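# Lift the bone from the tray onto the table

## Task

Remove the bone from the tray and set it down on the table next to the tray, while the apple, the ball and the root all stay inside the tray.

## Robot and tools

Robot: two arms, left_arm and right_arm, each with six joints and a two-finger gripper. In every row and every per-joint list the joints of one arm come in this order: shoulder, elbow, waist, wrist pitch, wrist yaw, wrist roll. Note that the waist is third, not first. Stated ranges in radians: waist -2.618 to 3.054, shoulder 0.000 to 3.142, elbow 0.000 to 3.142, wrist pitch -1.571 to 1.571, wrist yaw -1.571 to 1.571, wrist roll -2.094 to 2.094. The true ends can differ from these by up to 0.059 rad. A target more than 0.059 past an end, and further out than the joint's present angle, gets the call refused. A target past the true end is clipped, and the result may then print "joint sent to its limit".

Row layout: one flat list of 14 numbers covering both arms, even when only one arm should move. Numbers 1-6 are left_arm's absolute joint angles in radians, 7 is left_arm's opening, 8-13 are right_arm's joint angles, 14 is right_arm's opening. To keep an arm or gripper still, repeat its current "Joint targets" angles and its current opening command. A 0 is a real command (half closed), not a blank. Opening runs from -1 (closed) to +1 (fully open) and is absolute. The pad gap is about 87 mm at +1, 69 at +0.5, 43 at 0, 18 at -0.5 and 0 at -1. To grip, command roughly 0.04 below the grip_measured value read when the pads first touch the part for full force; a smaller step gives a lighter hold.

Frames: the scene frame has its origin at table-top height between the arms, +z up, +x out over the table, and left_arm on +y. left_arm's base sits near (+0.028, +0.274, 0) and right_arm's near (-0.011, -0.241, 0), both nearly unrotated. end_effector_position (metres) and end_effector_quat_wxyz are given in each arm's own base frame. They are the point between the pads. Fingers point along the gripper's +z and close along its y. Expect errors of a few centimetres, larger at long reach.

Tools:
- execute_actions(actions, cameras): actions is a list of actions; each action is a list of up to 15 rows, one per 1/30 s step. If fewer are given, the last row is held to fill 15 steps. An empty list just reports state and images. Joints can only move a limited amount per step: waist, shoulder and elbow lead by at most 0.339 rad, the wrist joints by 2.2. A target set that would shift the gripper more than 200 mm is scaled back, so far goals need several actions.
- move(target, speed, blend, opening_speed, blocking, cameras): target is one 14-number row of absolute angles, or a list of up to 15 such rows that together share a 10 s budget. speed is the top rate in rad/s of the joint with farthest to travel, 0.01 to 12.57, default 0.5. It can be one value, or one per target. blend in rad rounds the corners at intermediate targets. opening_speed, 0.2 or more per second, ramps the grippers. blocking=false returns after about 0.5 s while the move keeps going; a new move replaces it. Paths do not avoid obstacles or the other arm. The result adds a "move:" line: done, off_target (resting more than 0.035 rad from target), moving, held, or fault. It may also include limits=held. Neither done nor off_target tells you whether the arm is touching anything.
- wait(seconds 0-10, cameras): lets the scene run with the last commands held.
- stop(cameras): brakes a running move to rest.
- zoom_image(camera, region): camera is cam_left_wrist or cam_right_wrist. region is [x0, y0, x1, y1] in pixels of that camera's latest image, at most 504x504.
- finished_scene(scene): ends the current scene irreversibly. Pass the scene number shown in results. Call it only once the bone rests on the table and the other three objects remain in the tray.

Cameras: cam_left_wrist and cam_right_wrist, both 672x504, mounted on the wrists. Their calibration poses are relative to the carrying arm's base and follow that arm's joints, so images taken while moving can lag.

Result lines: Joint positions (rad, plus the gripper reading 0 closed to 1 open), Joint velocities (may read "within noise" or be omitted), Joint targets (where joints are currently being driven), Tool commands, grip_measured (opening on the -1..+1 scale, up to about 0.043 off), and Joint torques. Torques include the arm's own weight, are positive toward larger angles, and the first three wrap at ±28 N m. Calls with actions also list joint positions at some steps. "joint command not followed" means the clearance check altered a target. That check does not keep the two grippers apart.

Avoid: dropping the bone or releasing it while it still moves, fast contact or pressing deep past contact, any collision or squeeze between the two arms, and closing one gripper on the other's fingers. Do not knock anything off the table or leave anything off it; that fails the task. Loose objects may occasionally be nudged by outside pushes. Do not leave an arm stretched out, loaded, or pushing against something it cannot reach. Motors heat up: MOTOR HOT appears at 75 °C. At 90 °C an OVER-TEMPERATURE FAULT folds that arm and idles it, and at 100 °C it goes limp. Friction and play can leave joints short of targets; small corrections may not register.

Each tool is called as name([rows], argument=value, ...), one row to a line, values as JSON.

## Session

execute_actions(actions=[])

Scene clock: 0.00 s.
left_arm: end_effector_position=(+0.2558, -0.0375, +0.2975) grip_measured=+0.975 end_effector_quat_wxyz=(+0.408, -0.083, +0.892, -0.178) | right_arm: end_effector_position=(+0.2102, -0.0141, +0.2834) grip_measured=+1.000 end_effector_quat_wxyz=(+0.538, +0.015, +0.816, +0.211)
Joint names: [shoulder, elbow, waist, wrist pitch, wrist yaw, wrist roll]
Joint positions: left_arm=[1.032 1.38 0.122 -1.044 0.347 -0.226 0.988] | right_arm=[0.81 1.089 -0.848 -1.056 -1.076 -0.319 1]
Joint velocities: within noise
Joint torques (N m): no reading
Heat: left arm: 27 °C; right arm: 28 °C.
Joint targets: left_arm=[1.029 1.392 0.122 -1.034 0.347 -0.225] | right_arm=[0.809 1.097 -0.848 -1.055 -1.076 -0.320]
Tool commands: left_gripper/opening=+1.0 right_gripper/opening=+1.0
camera_calibration:
cam_left_wrist: T_world_to_cam=[[0.00119432, -0.926857, 0.375412, -0.145097], [-0.999929, 0.00333515, 0.0114153, 0.27356], [-0.0118324, -0.375399, -0.926788, 0.406669], [0, 0, 0, 1]] pos_world=[0.278526, 0.0172665, 0.428245]
cam_right_wrist: T_world_to_cam=[[0.198468, -0.911281, -0.360802, 0.0488622], [-0.946788, -0.0830872, -0.310949, 0.309377], [0.253384, 0.403316, -0.87928, 0.345384], [0, 0, 0, 1]] pos_world=[0.195702, -0.0690662, 0.417519]

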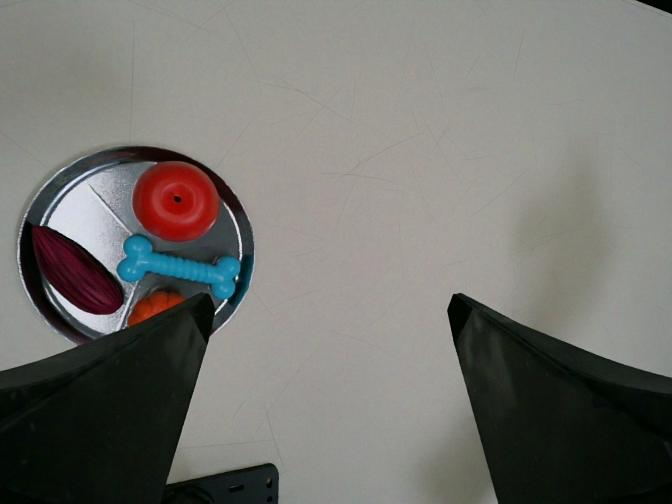

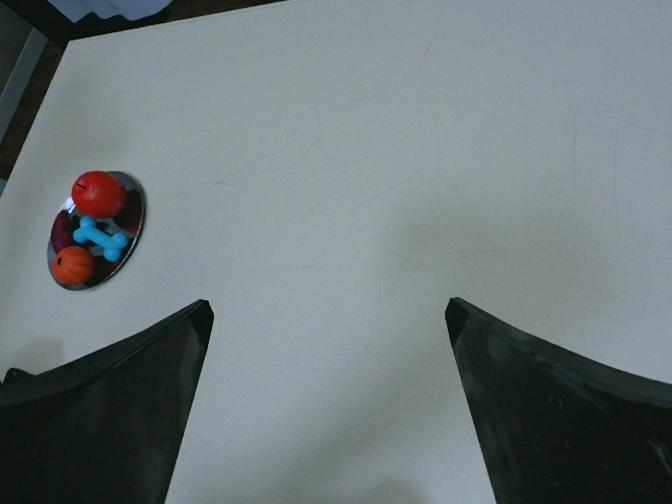

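move(target=[1.5735,1.290,0.206,-1.263,0,-1.110,0,0.809,1.097,-0.848,-1.055,-1.076,-0.320,1], speed=0.7, cameras=["cam_left_wrist"])

Scene clock: 12.33 s.
left_arm: end_effector_position=(+0.2692, +0.0123, +0.1180) grip_measured=+0.000 end_effector_quat_wxyz=(+0.019, -0.603, +0.798, -0.018) | right_arm: end_effector_position=(+0.2102, -0.0141, +0.2834) grip_measured=+1.000 end_effector_quat_wxyz=(+0.538, +0.015, +0.816, +0.211)
Joint names: [shoulder, elbow, waist, wrist pitch, wrist yaw, wrist roll]
Joint positions: left_arm=[1.573 1.294 0.195 -1.24 0.016 -1.1 0.5] | right_arm=[0.81 1.089 -0.848 -1.056 -1.076 -0.319 1]
Joint torques (N m): left_arm=[-5.42 6.48 0.77 0.15 -0.08 -0.13] | right_arm=[0.14 7.3 0.02 1.43 -0.26 -0.06]
Heat: left arm: 28 °C; right arm: 29 °C.
Joint targets: left_arm=[1.574 1.289 0.203 -1.263 0.000 -1.110] | right_arm=[0.809 1.097 -0.848 -1.055 -1.076 -0.320]
move: done
camera_calibration:
cam_left_wrist: T_world_to_cam=[[0.958565, -0.280948, 0.0471363, -0.258528], [-0.217387, -0.61446, 0.758407, -0.00230779], [-0.184109, -0.73723, -0.650074, 0.277394], [0, 0, 0, 1]] pos_world=[0.298385, 0.130452, 0.194263]
Images, in order (width x height): cam_left_wrist 672x504.

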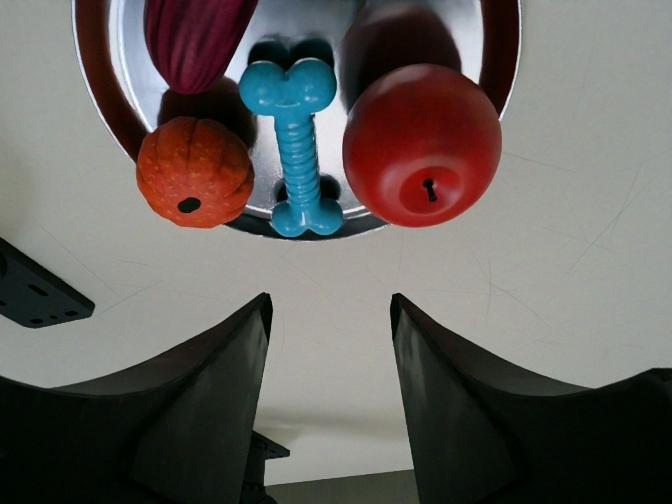

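move([
  [1.577,1.281,0.233,-1.261,0,-1.11,-0.1,0.809,1.097,-0.848,-1.055,-1.076,-0.320,1],
  [1.611,1.086,0.233,-1.032,0,-1.11,-0.1,0.809,1.097,-0.848,-1.055,-1.076,-0.320,1],
], speed=0.35, cameras=["cam_left_wrist"])

Scene clock: 39.40 s.
left_arm: end_effector_position=(+0.2556, +0.0189, +0.0601) grip_measured=-0.100 end_effector_quat_wxyz=(-0.004, -0.617, +0.787, -0.007) | right_arm: end_effector_position=(+0.2102, -0.0141, +0.2834) grip_measured=+1.000 end_effector_quat_wxyz=(+0.538, +0.015, +0.816, +0.211)
Joint names: [shoulder, elbow, waist, wrist pitch, wrist yaw, wrist roll]
Joint positions: left_arm=[1.607 1.093 0.23 -1.058 0.015 -1.101 0.45] | right_arm=[0.81 1.089 -0.848 -1.056 -1.076 -0.319 1]
Joint torques (N m): left_arm=[-5.14 6.06 0.62 0.63 -0.07 -0.14] | right_arm=[0.16 7.3 0.03 1.43 -0.25 -0.07]
Heat: left arm: 29 °C; right arm: 31 °C.
Joint targets: left_arm=[1.611 1.086 0.237 -1.032 0.000 -1.110] | right_arm=[0.809 1.097 -0.848 -1.055 -1.076 -0.320]
move: done
camera_calibration:
cam_left_wrist: T_world_to_cam=[[0.969304, -0.245866, 0.000283458, -0.241522], [-0.155795, -0.613313, 0.774323, 0.0259062], [-0.190206, -0.750598, -0.632791, 0.242884], [0, 0, 0, 1]] pos_world=[0.284342, 0.138815, 0.133703]
Images, in order (width x height): cam_left_wrist 672x504.

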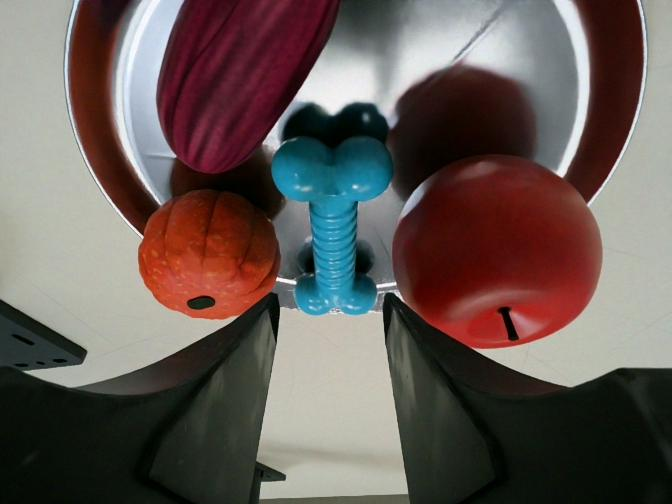

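move([
  [1.611,1.086,0.235,-1.032,0,-1.11,-0.25,0.809,1.097,-0.848,-1.055,-1.076,-0.320,1],
  [1.635,1.028,0.235,-0.951,0,-1.11,-0.25,0.809,1.097,-0.848,-1.055,-1.076,-0.320,1],
  [1.664,0.982,0.235,-0.876,0,-1.11,-0.25,0.809,1.097,-0.848,-1.055,-1.076,-0.320,1],
], speed=0.25, cameras=["cam_left_wrist"])

Scene clock: 44.43 s.
left_arm: end_effector_position=(+0.2555, +0.0189, +0.0223) grip_measured=-0.250 end_effector_quat_wxyz=(-0.004, -0.617, +0.787, -0.006) | right_arm: end_effector_position=(+0.2102, -0.0141, +0.2834) grip_measured=+1.000 end_effector_quat_wxyz=(+0.538, +0.015, +0.816, +0.211)
Joint names: [shoulder, elbow, waist, wrist pitch, wrist yaw, wrist roll]
Joint positions: left_arm=[1.659 0.988 0.23 -0.902 0.015 -1.101 0.375] | right_arm=[0.81 1.089 -0.848 -1.056 -1.076 -0.319 1]
Joint torques (N m): left_arm=[-5.29 5.65 0.54 0.59 -0.09 -0.16] | right_arm=[0.18 7.25 0.06 1.44 -0.25 -0.07]
Heat: left arm: 29 °C; right arm: 31 °C.
Joint targets: left_arm=[1.664 0.982 0.235 -0.876 0.000 -1.110] | right_arm=[0.809 1.097 -0.848 -1.055 -1.076 -0.320]
move: done
camera_calibration:
cam_left_wrist: T_world_to_cam=[[0.9693, -0.245881, -0.00042016, -0.241344], [-0.155204, -0.613162, 0.774561, 0.0550258], [-0.190707, -0.750716, -0.632499, 0.219014], [0, 0, 0, 1]] pos_world=[0.284243, 0.138815, 0.0958039]
Images, in order (width x height): cam_left_wrist 672x504.

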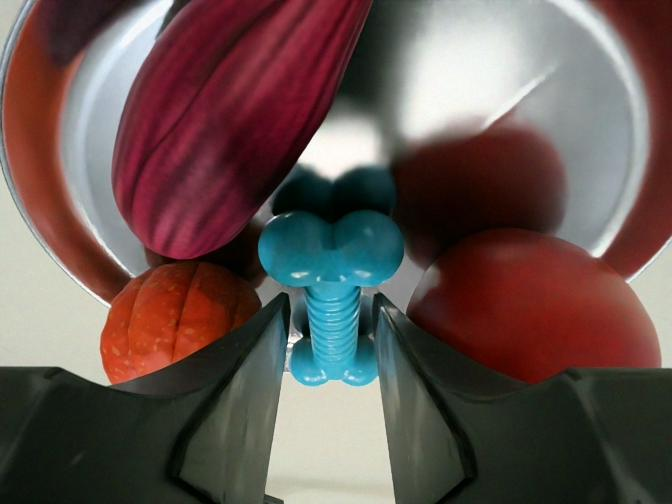

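move([
  [1.674,0.966,0.235,-0.851,0,-1.11,-0.25,0.809,1.097,-0.848,-1.055,-1.076,-0.320,1],
  [1.674,0.966,0.235,-0.851,0,-1.11,-0.6,0.809,1.097,-0.848,-1.055,-1.076,-0.320,1],
], speed=0.25, opening_speed=0.5, cameras=["cam_left_wrist"])

move([
  [1.611,1.086,0.235,-1.046,0,-1.11,-0.6,0.809,1.097,-0.848,-1.055,-1.076,-0.320,1],
  [1.580,1.340,0.235,-1.331,0,-1.11,-0.6,0.809,1.097,-0.848,-1.055,-1.076,-0.320,1],
], speed=0.3, blend=0.05, cameras=["cam_left_wrist"])

Scene clock: 55.13 s.
left_arm: end_effector_position=(+0.2565, +0.0191, +0.0171) grip_measured=-0.516 end_effector_quat_wxyz=(-0.002, -0.617, +0.787, -0.008) | right_arm: end_effector_position=(+0.2102, -0.0141, +0.2834) grip_measured=+1.000 end_effector_quat_wxyz=(+0.538, +0.015, +0.816, +0.211)
Joint names: [shoulder, elbow, waist, wrist pitch, wrist yaw, wrist roll]
Joint positions: left_arm=[1.667 0.975 0.23 -0.876 0.015 -1.101 0.242] | right_arm=[0.81 1.089 -0.848 -1.056 -1.076 -0.319 1]
Joint torques (N m): left_arm=[-5.15 5.49 0.59 0.62 -0.07 -0.12] | right_arm=[0.06 7.25 0.02 1.43 -0.24 -0.07]
Heat: left arm: 29 °C; right arm: 32 °C.
Joint targets: left_arm=[1.674 0.967 0.235 -0.851 0.000 -1.110] | right_arm=[0.809 1.097 -0.848 -1.055 -1.076 -0.320]
move: done; target 2's new numbers were sent with left_arm's wrist pitch 0.037 rad from that target
camera_calibration:
cam_left_wrist: T_world_to_cam=[[0.969381, -0.245524, 0.00422297, -0.242368], [-0.158905, -0.614093, 0.773071, 0.0603568], [-0.187214, -0.750071, -0.634306, 0.215254], [0, 0, 0, 1]] pos_world=[0.284836, 0.139013, 0.0909001]
Images, in order (width x height): cam_left_wrist 672x504.

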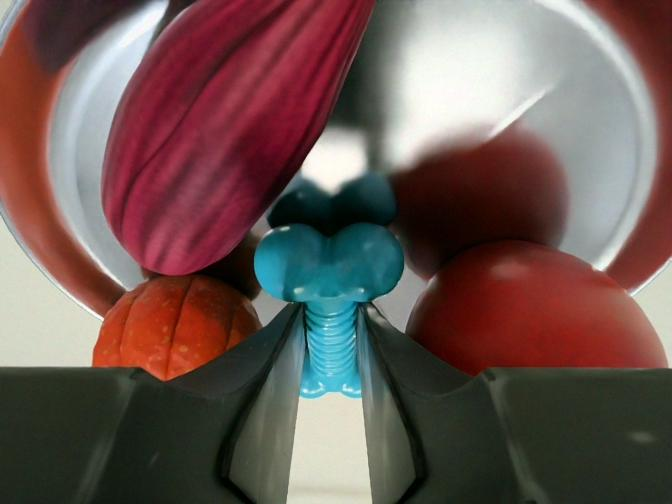

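Scene clock: 57.40 s.
left_arm: end_effector_position=(+0.2560, +0.0195, +0.1152) grip_measured=-0.516 end_effector_quat_wxyz=(-0.017, -0.618, +0.786, +0.001) | right_arm: end_effector_position=(+0.2102, -0.0141, +0.2834) grip_measured=+1.000 end_effector_quat_wxyz=(+0.538, +0.015, +0.816, +0.211)
Joint names: [shoulder, elbow, waist, wrist pitch, wrist yaw, wrist roll]
Joint positions: left_arm=[1.604 1.309 0.23 -1.308 0.012 -1.102 0.242] | right_arm=[0.81 1.089 -0.848 -1.056 -1.076 -0.319 1]
Joint torques (N m): left_arm=[-7.82 9.88 0.5 0.04 -0.06 -0.14] | right_arm=[0.14 7.32 0.08 1.43 -0.26 -0.07]
Heat: left arm: 30 °C; right arm: 32 °C.
Joint targets: left_arm=[1.580 1.340 0.235 -1.331 0.000 -1.110] | right_arm=[0.809 1.097 -0.848 -1.055 -1.076 -0.320]
move: done
camera_calibration:
cam_left_wrist: T_world_to_cam=[[0.969017, -0.245342, -0.0285273, -0.238339], [-0.131501, -0.610224, 0.781239, -0.0233072], [-0.209079, -0.753282, -0.62358, 0.28212], [0, 0, 0, 1]] pos_world=[0.286875, 0.139819, 0.187334]
Images, in order (width x height): cam_left_wrist 672x504.

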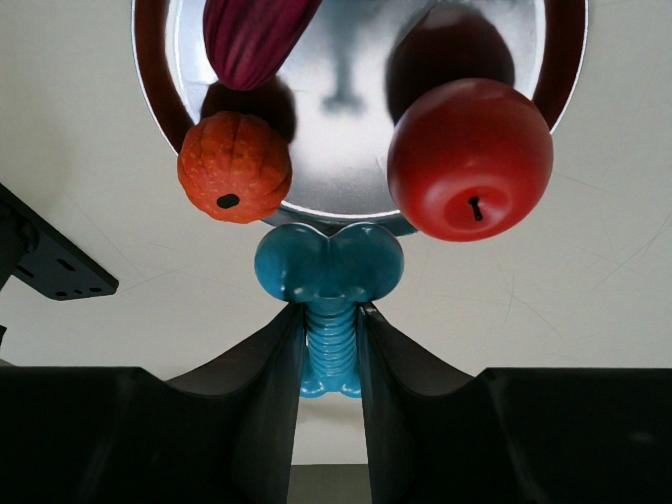

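move(target=[1.580,1.340,-0.45,-1.331,0,-1.11,-0.6,0.809,1.097,-0.848,-1.055,-1.076,-0.320,1], speed=0.5, cameras=["cam_left_wrist"])

move([
  [1.611,1.086,-0.45,-1.046,0,-1.11,-0.6,0.809,1.097,-0.848,-1.055,-1.076,-0.320,1],
  [1.635,1.028,-0.45,-0.951,0,-1.11,-0.6,0.809,1.097,-0.848,-1.055,-1.076,-0.320,1],
], speed=0.35, blend=0.035, cameras=["cam_left_wrist"])

Scene clock: 64.70 s.
left_arm: end_effector_position=(+0.2098, -0.1475, +0.1151) grip_measured=-0.516 end_effector_quat_wxyz=(-0.015, -0.314, +0.949, +0.009) | right_arm: end_effector_position=(+0.2102, -0.0141, +0.2834) grip_measured=+1.000 end_effector_quat_wxyz=(+0.538, +0.015, +0.816, +0.211)
Joint names: [shoulder, elbow, waist, wrist pitch, wrist yaw, wrist roll]
Joint positions: left_arm=[1.604 1.309 -0.462 -1.309 0.008 -1.102 0.242] | right_arm=[0.81 1.089 -0.848 -1.056 -1.076 -0.319 1]
Joint torques (N m): left_arm=[-7.92 9.88 -0.14 0.02 0.01 -0.15] | right_arm=[0.1 7.28 0.06 1.43 -0.26 -0.08]
Heat: left arm: 30 °C; right arm: 32 °C.
Joint targets: left_arm=[1.580 1.340 -0.464 -1.331 0.000 -1.110] | right_arm=[0.809 1.097 -0.848 -1.055 -1.076 -0.320]
move: done
camera_calibration:
cam_left_wrist: T_world_to_cam=[[0.589672, -0.807045, -0.031086, -0.237591], [-0.49151, -0.389134, 0.779097, -0.0228936], [-0.640863, -0.444132, -0.626132, 0.283], [0, 0, 0, 1]] pos_world=[0.310213, -0.0749658, 0.187646]
Images, in order (width x height): cam_left_wrist 672x504.

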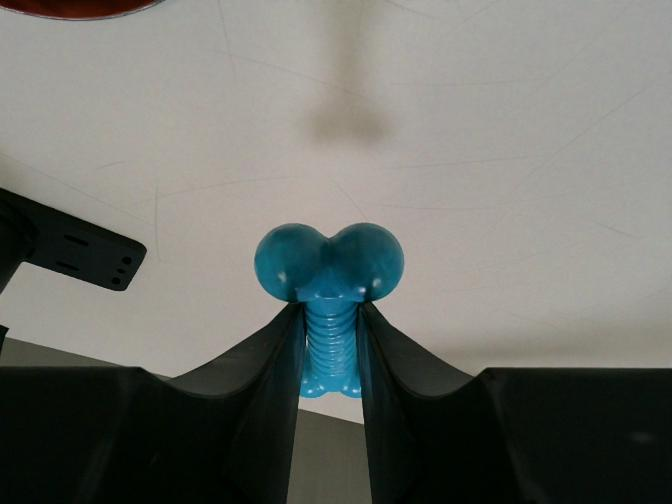

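Scene clock: 66.47 s.
left_arm: end_effector_position=(+0.2094, -0.1465, +0.0394) grip_measured=-0.516 end_effector_quat_wxyz=(-0.004, -0.316, +0.949, -0.002) | right_arm: end_effector_position=(+0.2102, -0.0141, +0.2834) grip_measured=+1.000 end_effector_quat_wxyz=(+0.538, +0.015, +0.816, +0.211)
Joint names: [shoulder, elbow, waist, wrist pitch, wrist yaw, wrist roll]
Joint positions: left_arm=[1.632 1.033 -0.459 -0.975 0.008 -1.102 0.242] | right_arm=[0.81 1.089 -0.848 -1.056 -1.076 -0.319 1]
Joint torques (N m): left_arm=[-5.49 5.9 0.77 0.6 0.04 -0.14] | right_arm=[0.12 7.28 0.02 1.42 -0.26 -0.08]
Heat: left arm: 30 °C; right arm: 32 °C.
Joint targets: left_arm=[1.635 1.028 -0.451 -0.951 0.000 -1.110] | right_arm=[0.809 1.097 -0.848 -1.055 -1.076 -0.320]
move: done
camera_calibration:
cam_left_wrist: T_world_to_cam=[[0.592704, -0.805408, -0.00444665, -0.240365], [-0.511157, -0.380419, 0.770714, 0.0420594], [-0.62243, -0.454533, -0.637166, 0.230882], [0, 0, 0, 1]] pos_world=[0.307673, -0.0726485, 0.113626]
Images, in order (width x height): cam_left_wrist 672x504.

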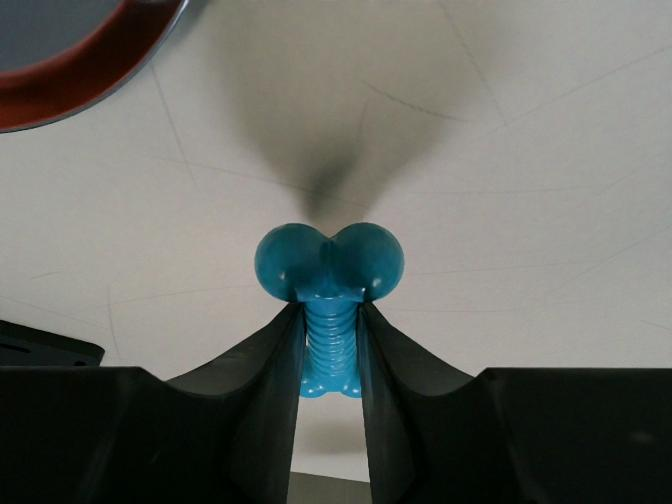

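move(target=[1.678,0.956,-0.451,-0.838,0,-1.11,-0.6,0.809,1.097,-0.848,-1.055,-1.076,-0.320,1], speed=0.12, cameras=["cam_left_wrist"])

Scene clock: 69.57 s.
left_arm: end_effector_position=(+0.2078, -0.1453, +0.0157) grip_measured=-0.516 end_effector_quat_wxyz=(-0.006, -0.317, +0.949, +0.001) | right_arm: end_effector_position=(+0.2102, -0.0141, +0.2834) grip_measured=+1.000 end_effector_quat_wxyz=(+0.538, +0.015, +0.816, +0.211)
Joint names: [shoulder, elbow, waist, wrist pitch, wrist yaw, wrist roll]
Joint positions: left_arm=[1.668 0.97 -0.457 -0.883 0.008 -1.102 0.242] | right_arm=[0.81 1.089 -0.848 -1.056 -1.076 -0.319 1]
Joint torques (N m): left_arm=[-4.78 4.81 0.66 0.8 0.01 -0.14] | right_arm=[0.13 7.28 0.09 1.42 -0.25 -0.07]
Heat: left arm: 30 °C; right arm: 33 °C.
Joint targets: left_arm=[1.678 0.956 -0.449 -0.838 0.000 -1.110] | right_arm=[0.809 1.097 -0.848 -1.055 -1.076 -0.320]
move: off_target (left_arm); left_arm: the wrist pitch is farthest, 0.045 rad from its target
camera_calibration:
cam_left_wrist: T_world_to_cam=[[0.593797, -0.804544, -0.0106841, -0.238454], [-0.50577, -0.383547, 0.772715, 0.058369], [-0.625781, -0.453432, -0.634663, 0.216148], [0, 0, 0, 1]] pos_world=[0.306376, -0.071451, 0.0895307]
Images, in order (width x height): cam_left_wrist 672x504.

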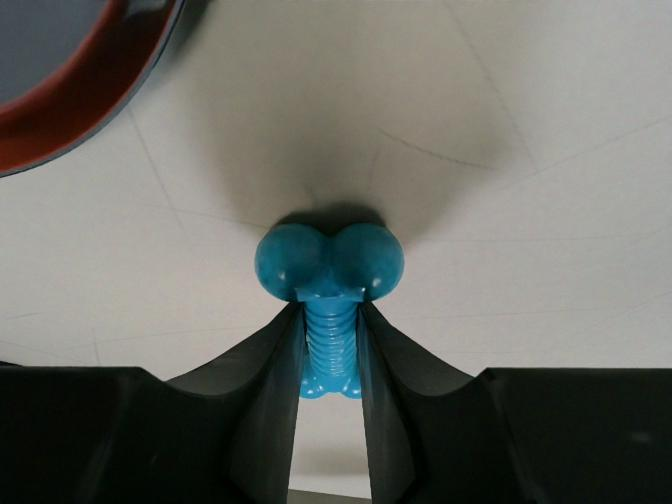

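In contact.

move(target=[1.673,0.966,-0.451,-0.857,0,-1.11,0,0.809,1.097,-0.848,-1.055,-1.076,-0.320,1], speed=0.1, opening_speed=0.4, cameras=[])

move([
  [1.635,1.035,-0.451,-0.965,0,-1.11,0,0.809,1.097,-0.848,-1.055,-1.076,-0.320,1],
  [1.580,1.300,-0.451,-1.285,0,-1.11,0,0.809,1.097,-0.848,-1.055,-1.076,-0.320,1],
], speed=0.4, blend=0.03, cameras=["cam_left_wrist"])

Scene clock: 76.33 s.
left_arm: end_effector_position=(+0.2081, -0.1454, +0.0156) grip_measured=+0.000 end_effector_quat_wxyz=(-0.006, -0.317, +0.949, +0.000) | right_arm: end_effector_position=(+0.2102, -0.0141, +0.2834) grip_measured=+1.000 end_effector_quat_wxyz=(+0.538, +0.015, +0.816, +0.211)
Joint names: [shoulder, elbow, waist, wrist pitch, wrist yaw, wrist roll]
Joint positions: left_arm=[1.668 0.97 -0.457 -0.881 0.008 -1.102 0.5] | right_arm=[0.81 1.089 -0.848 -1.056 -1.076 -0.319 1]
Joint torques (N m): left_arm=[-5.29 5.85 0.59 0.59 -0.01 -0.13] | right_arm=[0.14 7.28 0.09 1.41 -0.25 -0.08]
Heat: left arm: 30 °C; right arm: 33 °C.
Joint targets: left_arm=[1.673 0.966 -0.451 -0.857 0.000 -1.110] | right_arm=[0.809 1.097 -0.848 -1.055 -1.076 -0.320]
move: done
No camera images: "cameras" was empty.

Scene clock: 78.13 s.
left_arm: end_effector_position=(+0.2118, -0.1472, +0.1063) grip_measured=+0.000 end_effector_quat_wxyz=(-0.011, -0.317, +0.948, +0.005) | right_arm: end_effector_position=(+0.2102, -0.0141, +0.2834) grip_measured=+1.000 end_effector_quat_wxyz=(+0.538, +0.015, +0.816, +0.211)
Joint names: [shoulder, elbow, waist, wrist pitch, wrist yaw, wrist roll]
Joint positions: left_arm=[1.601 1.272 -0.457 -1.264 0.008 -1.102 0.5] | right_arm=[0.81 1.089 -0.848 -1.056 -1.076 -0.319 1]
Joint torques (N m): left_arm=[-7.58 9.58 0.57 0.02 0 -0.15] | right_arm=[0.12 7.32 0.02 1.42 -0.25 -0.08]
Heat: left arm: 30 °C; right arm: 33 °C.
Joint targets: left_arm=[1.580 1.300 -0.451 -1.285 0.000 -1.110] | right_arm=[0.809 1.097 -0.848 -1.055 -1.076 -0.320]
move: done
camera_calibration:
cam_left_wrist: T_world_to_cam=[[0.593654, -0.804451, -0.0208176, -0.240274], [-0.497813, -0.387447, 0.775929, -0.0130226], [-0.632263, -0.450271, -0.630476, 0.276673], [0, 0, 0, 1]] pos_world=[0.311087, -0.0737567, 0.179539]
Images, in order (width x height): cam_left_wrist 672x504.

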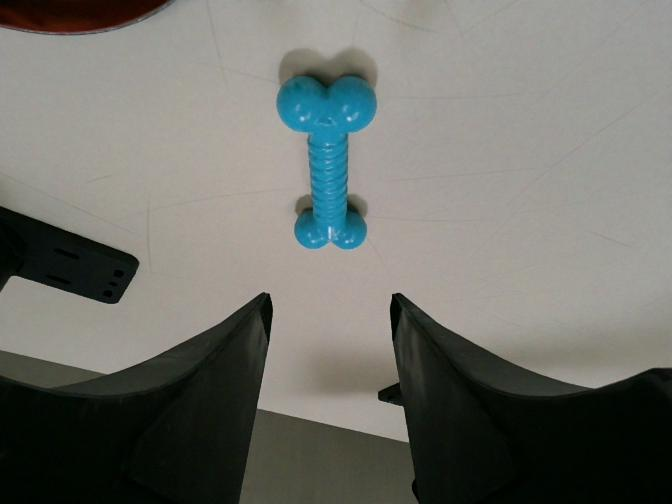

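finished_scene(scene=2)

The scene is finished: the task was done.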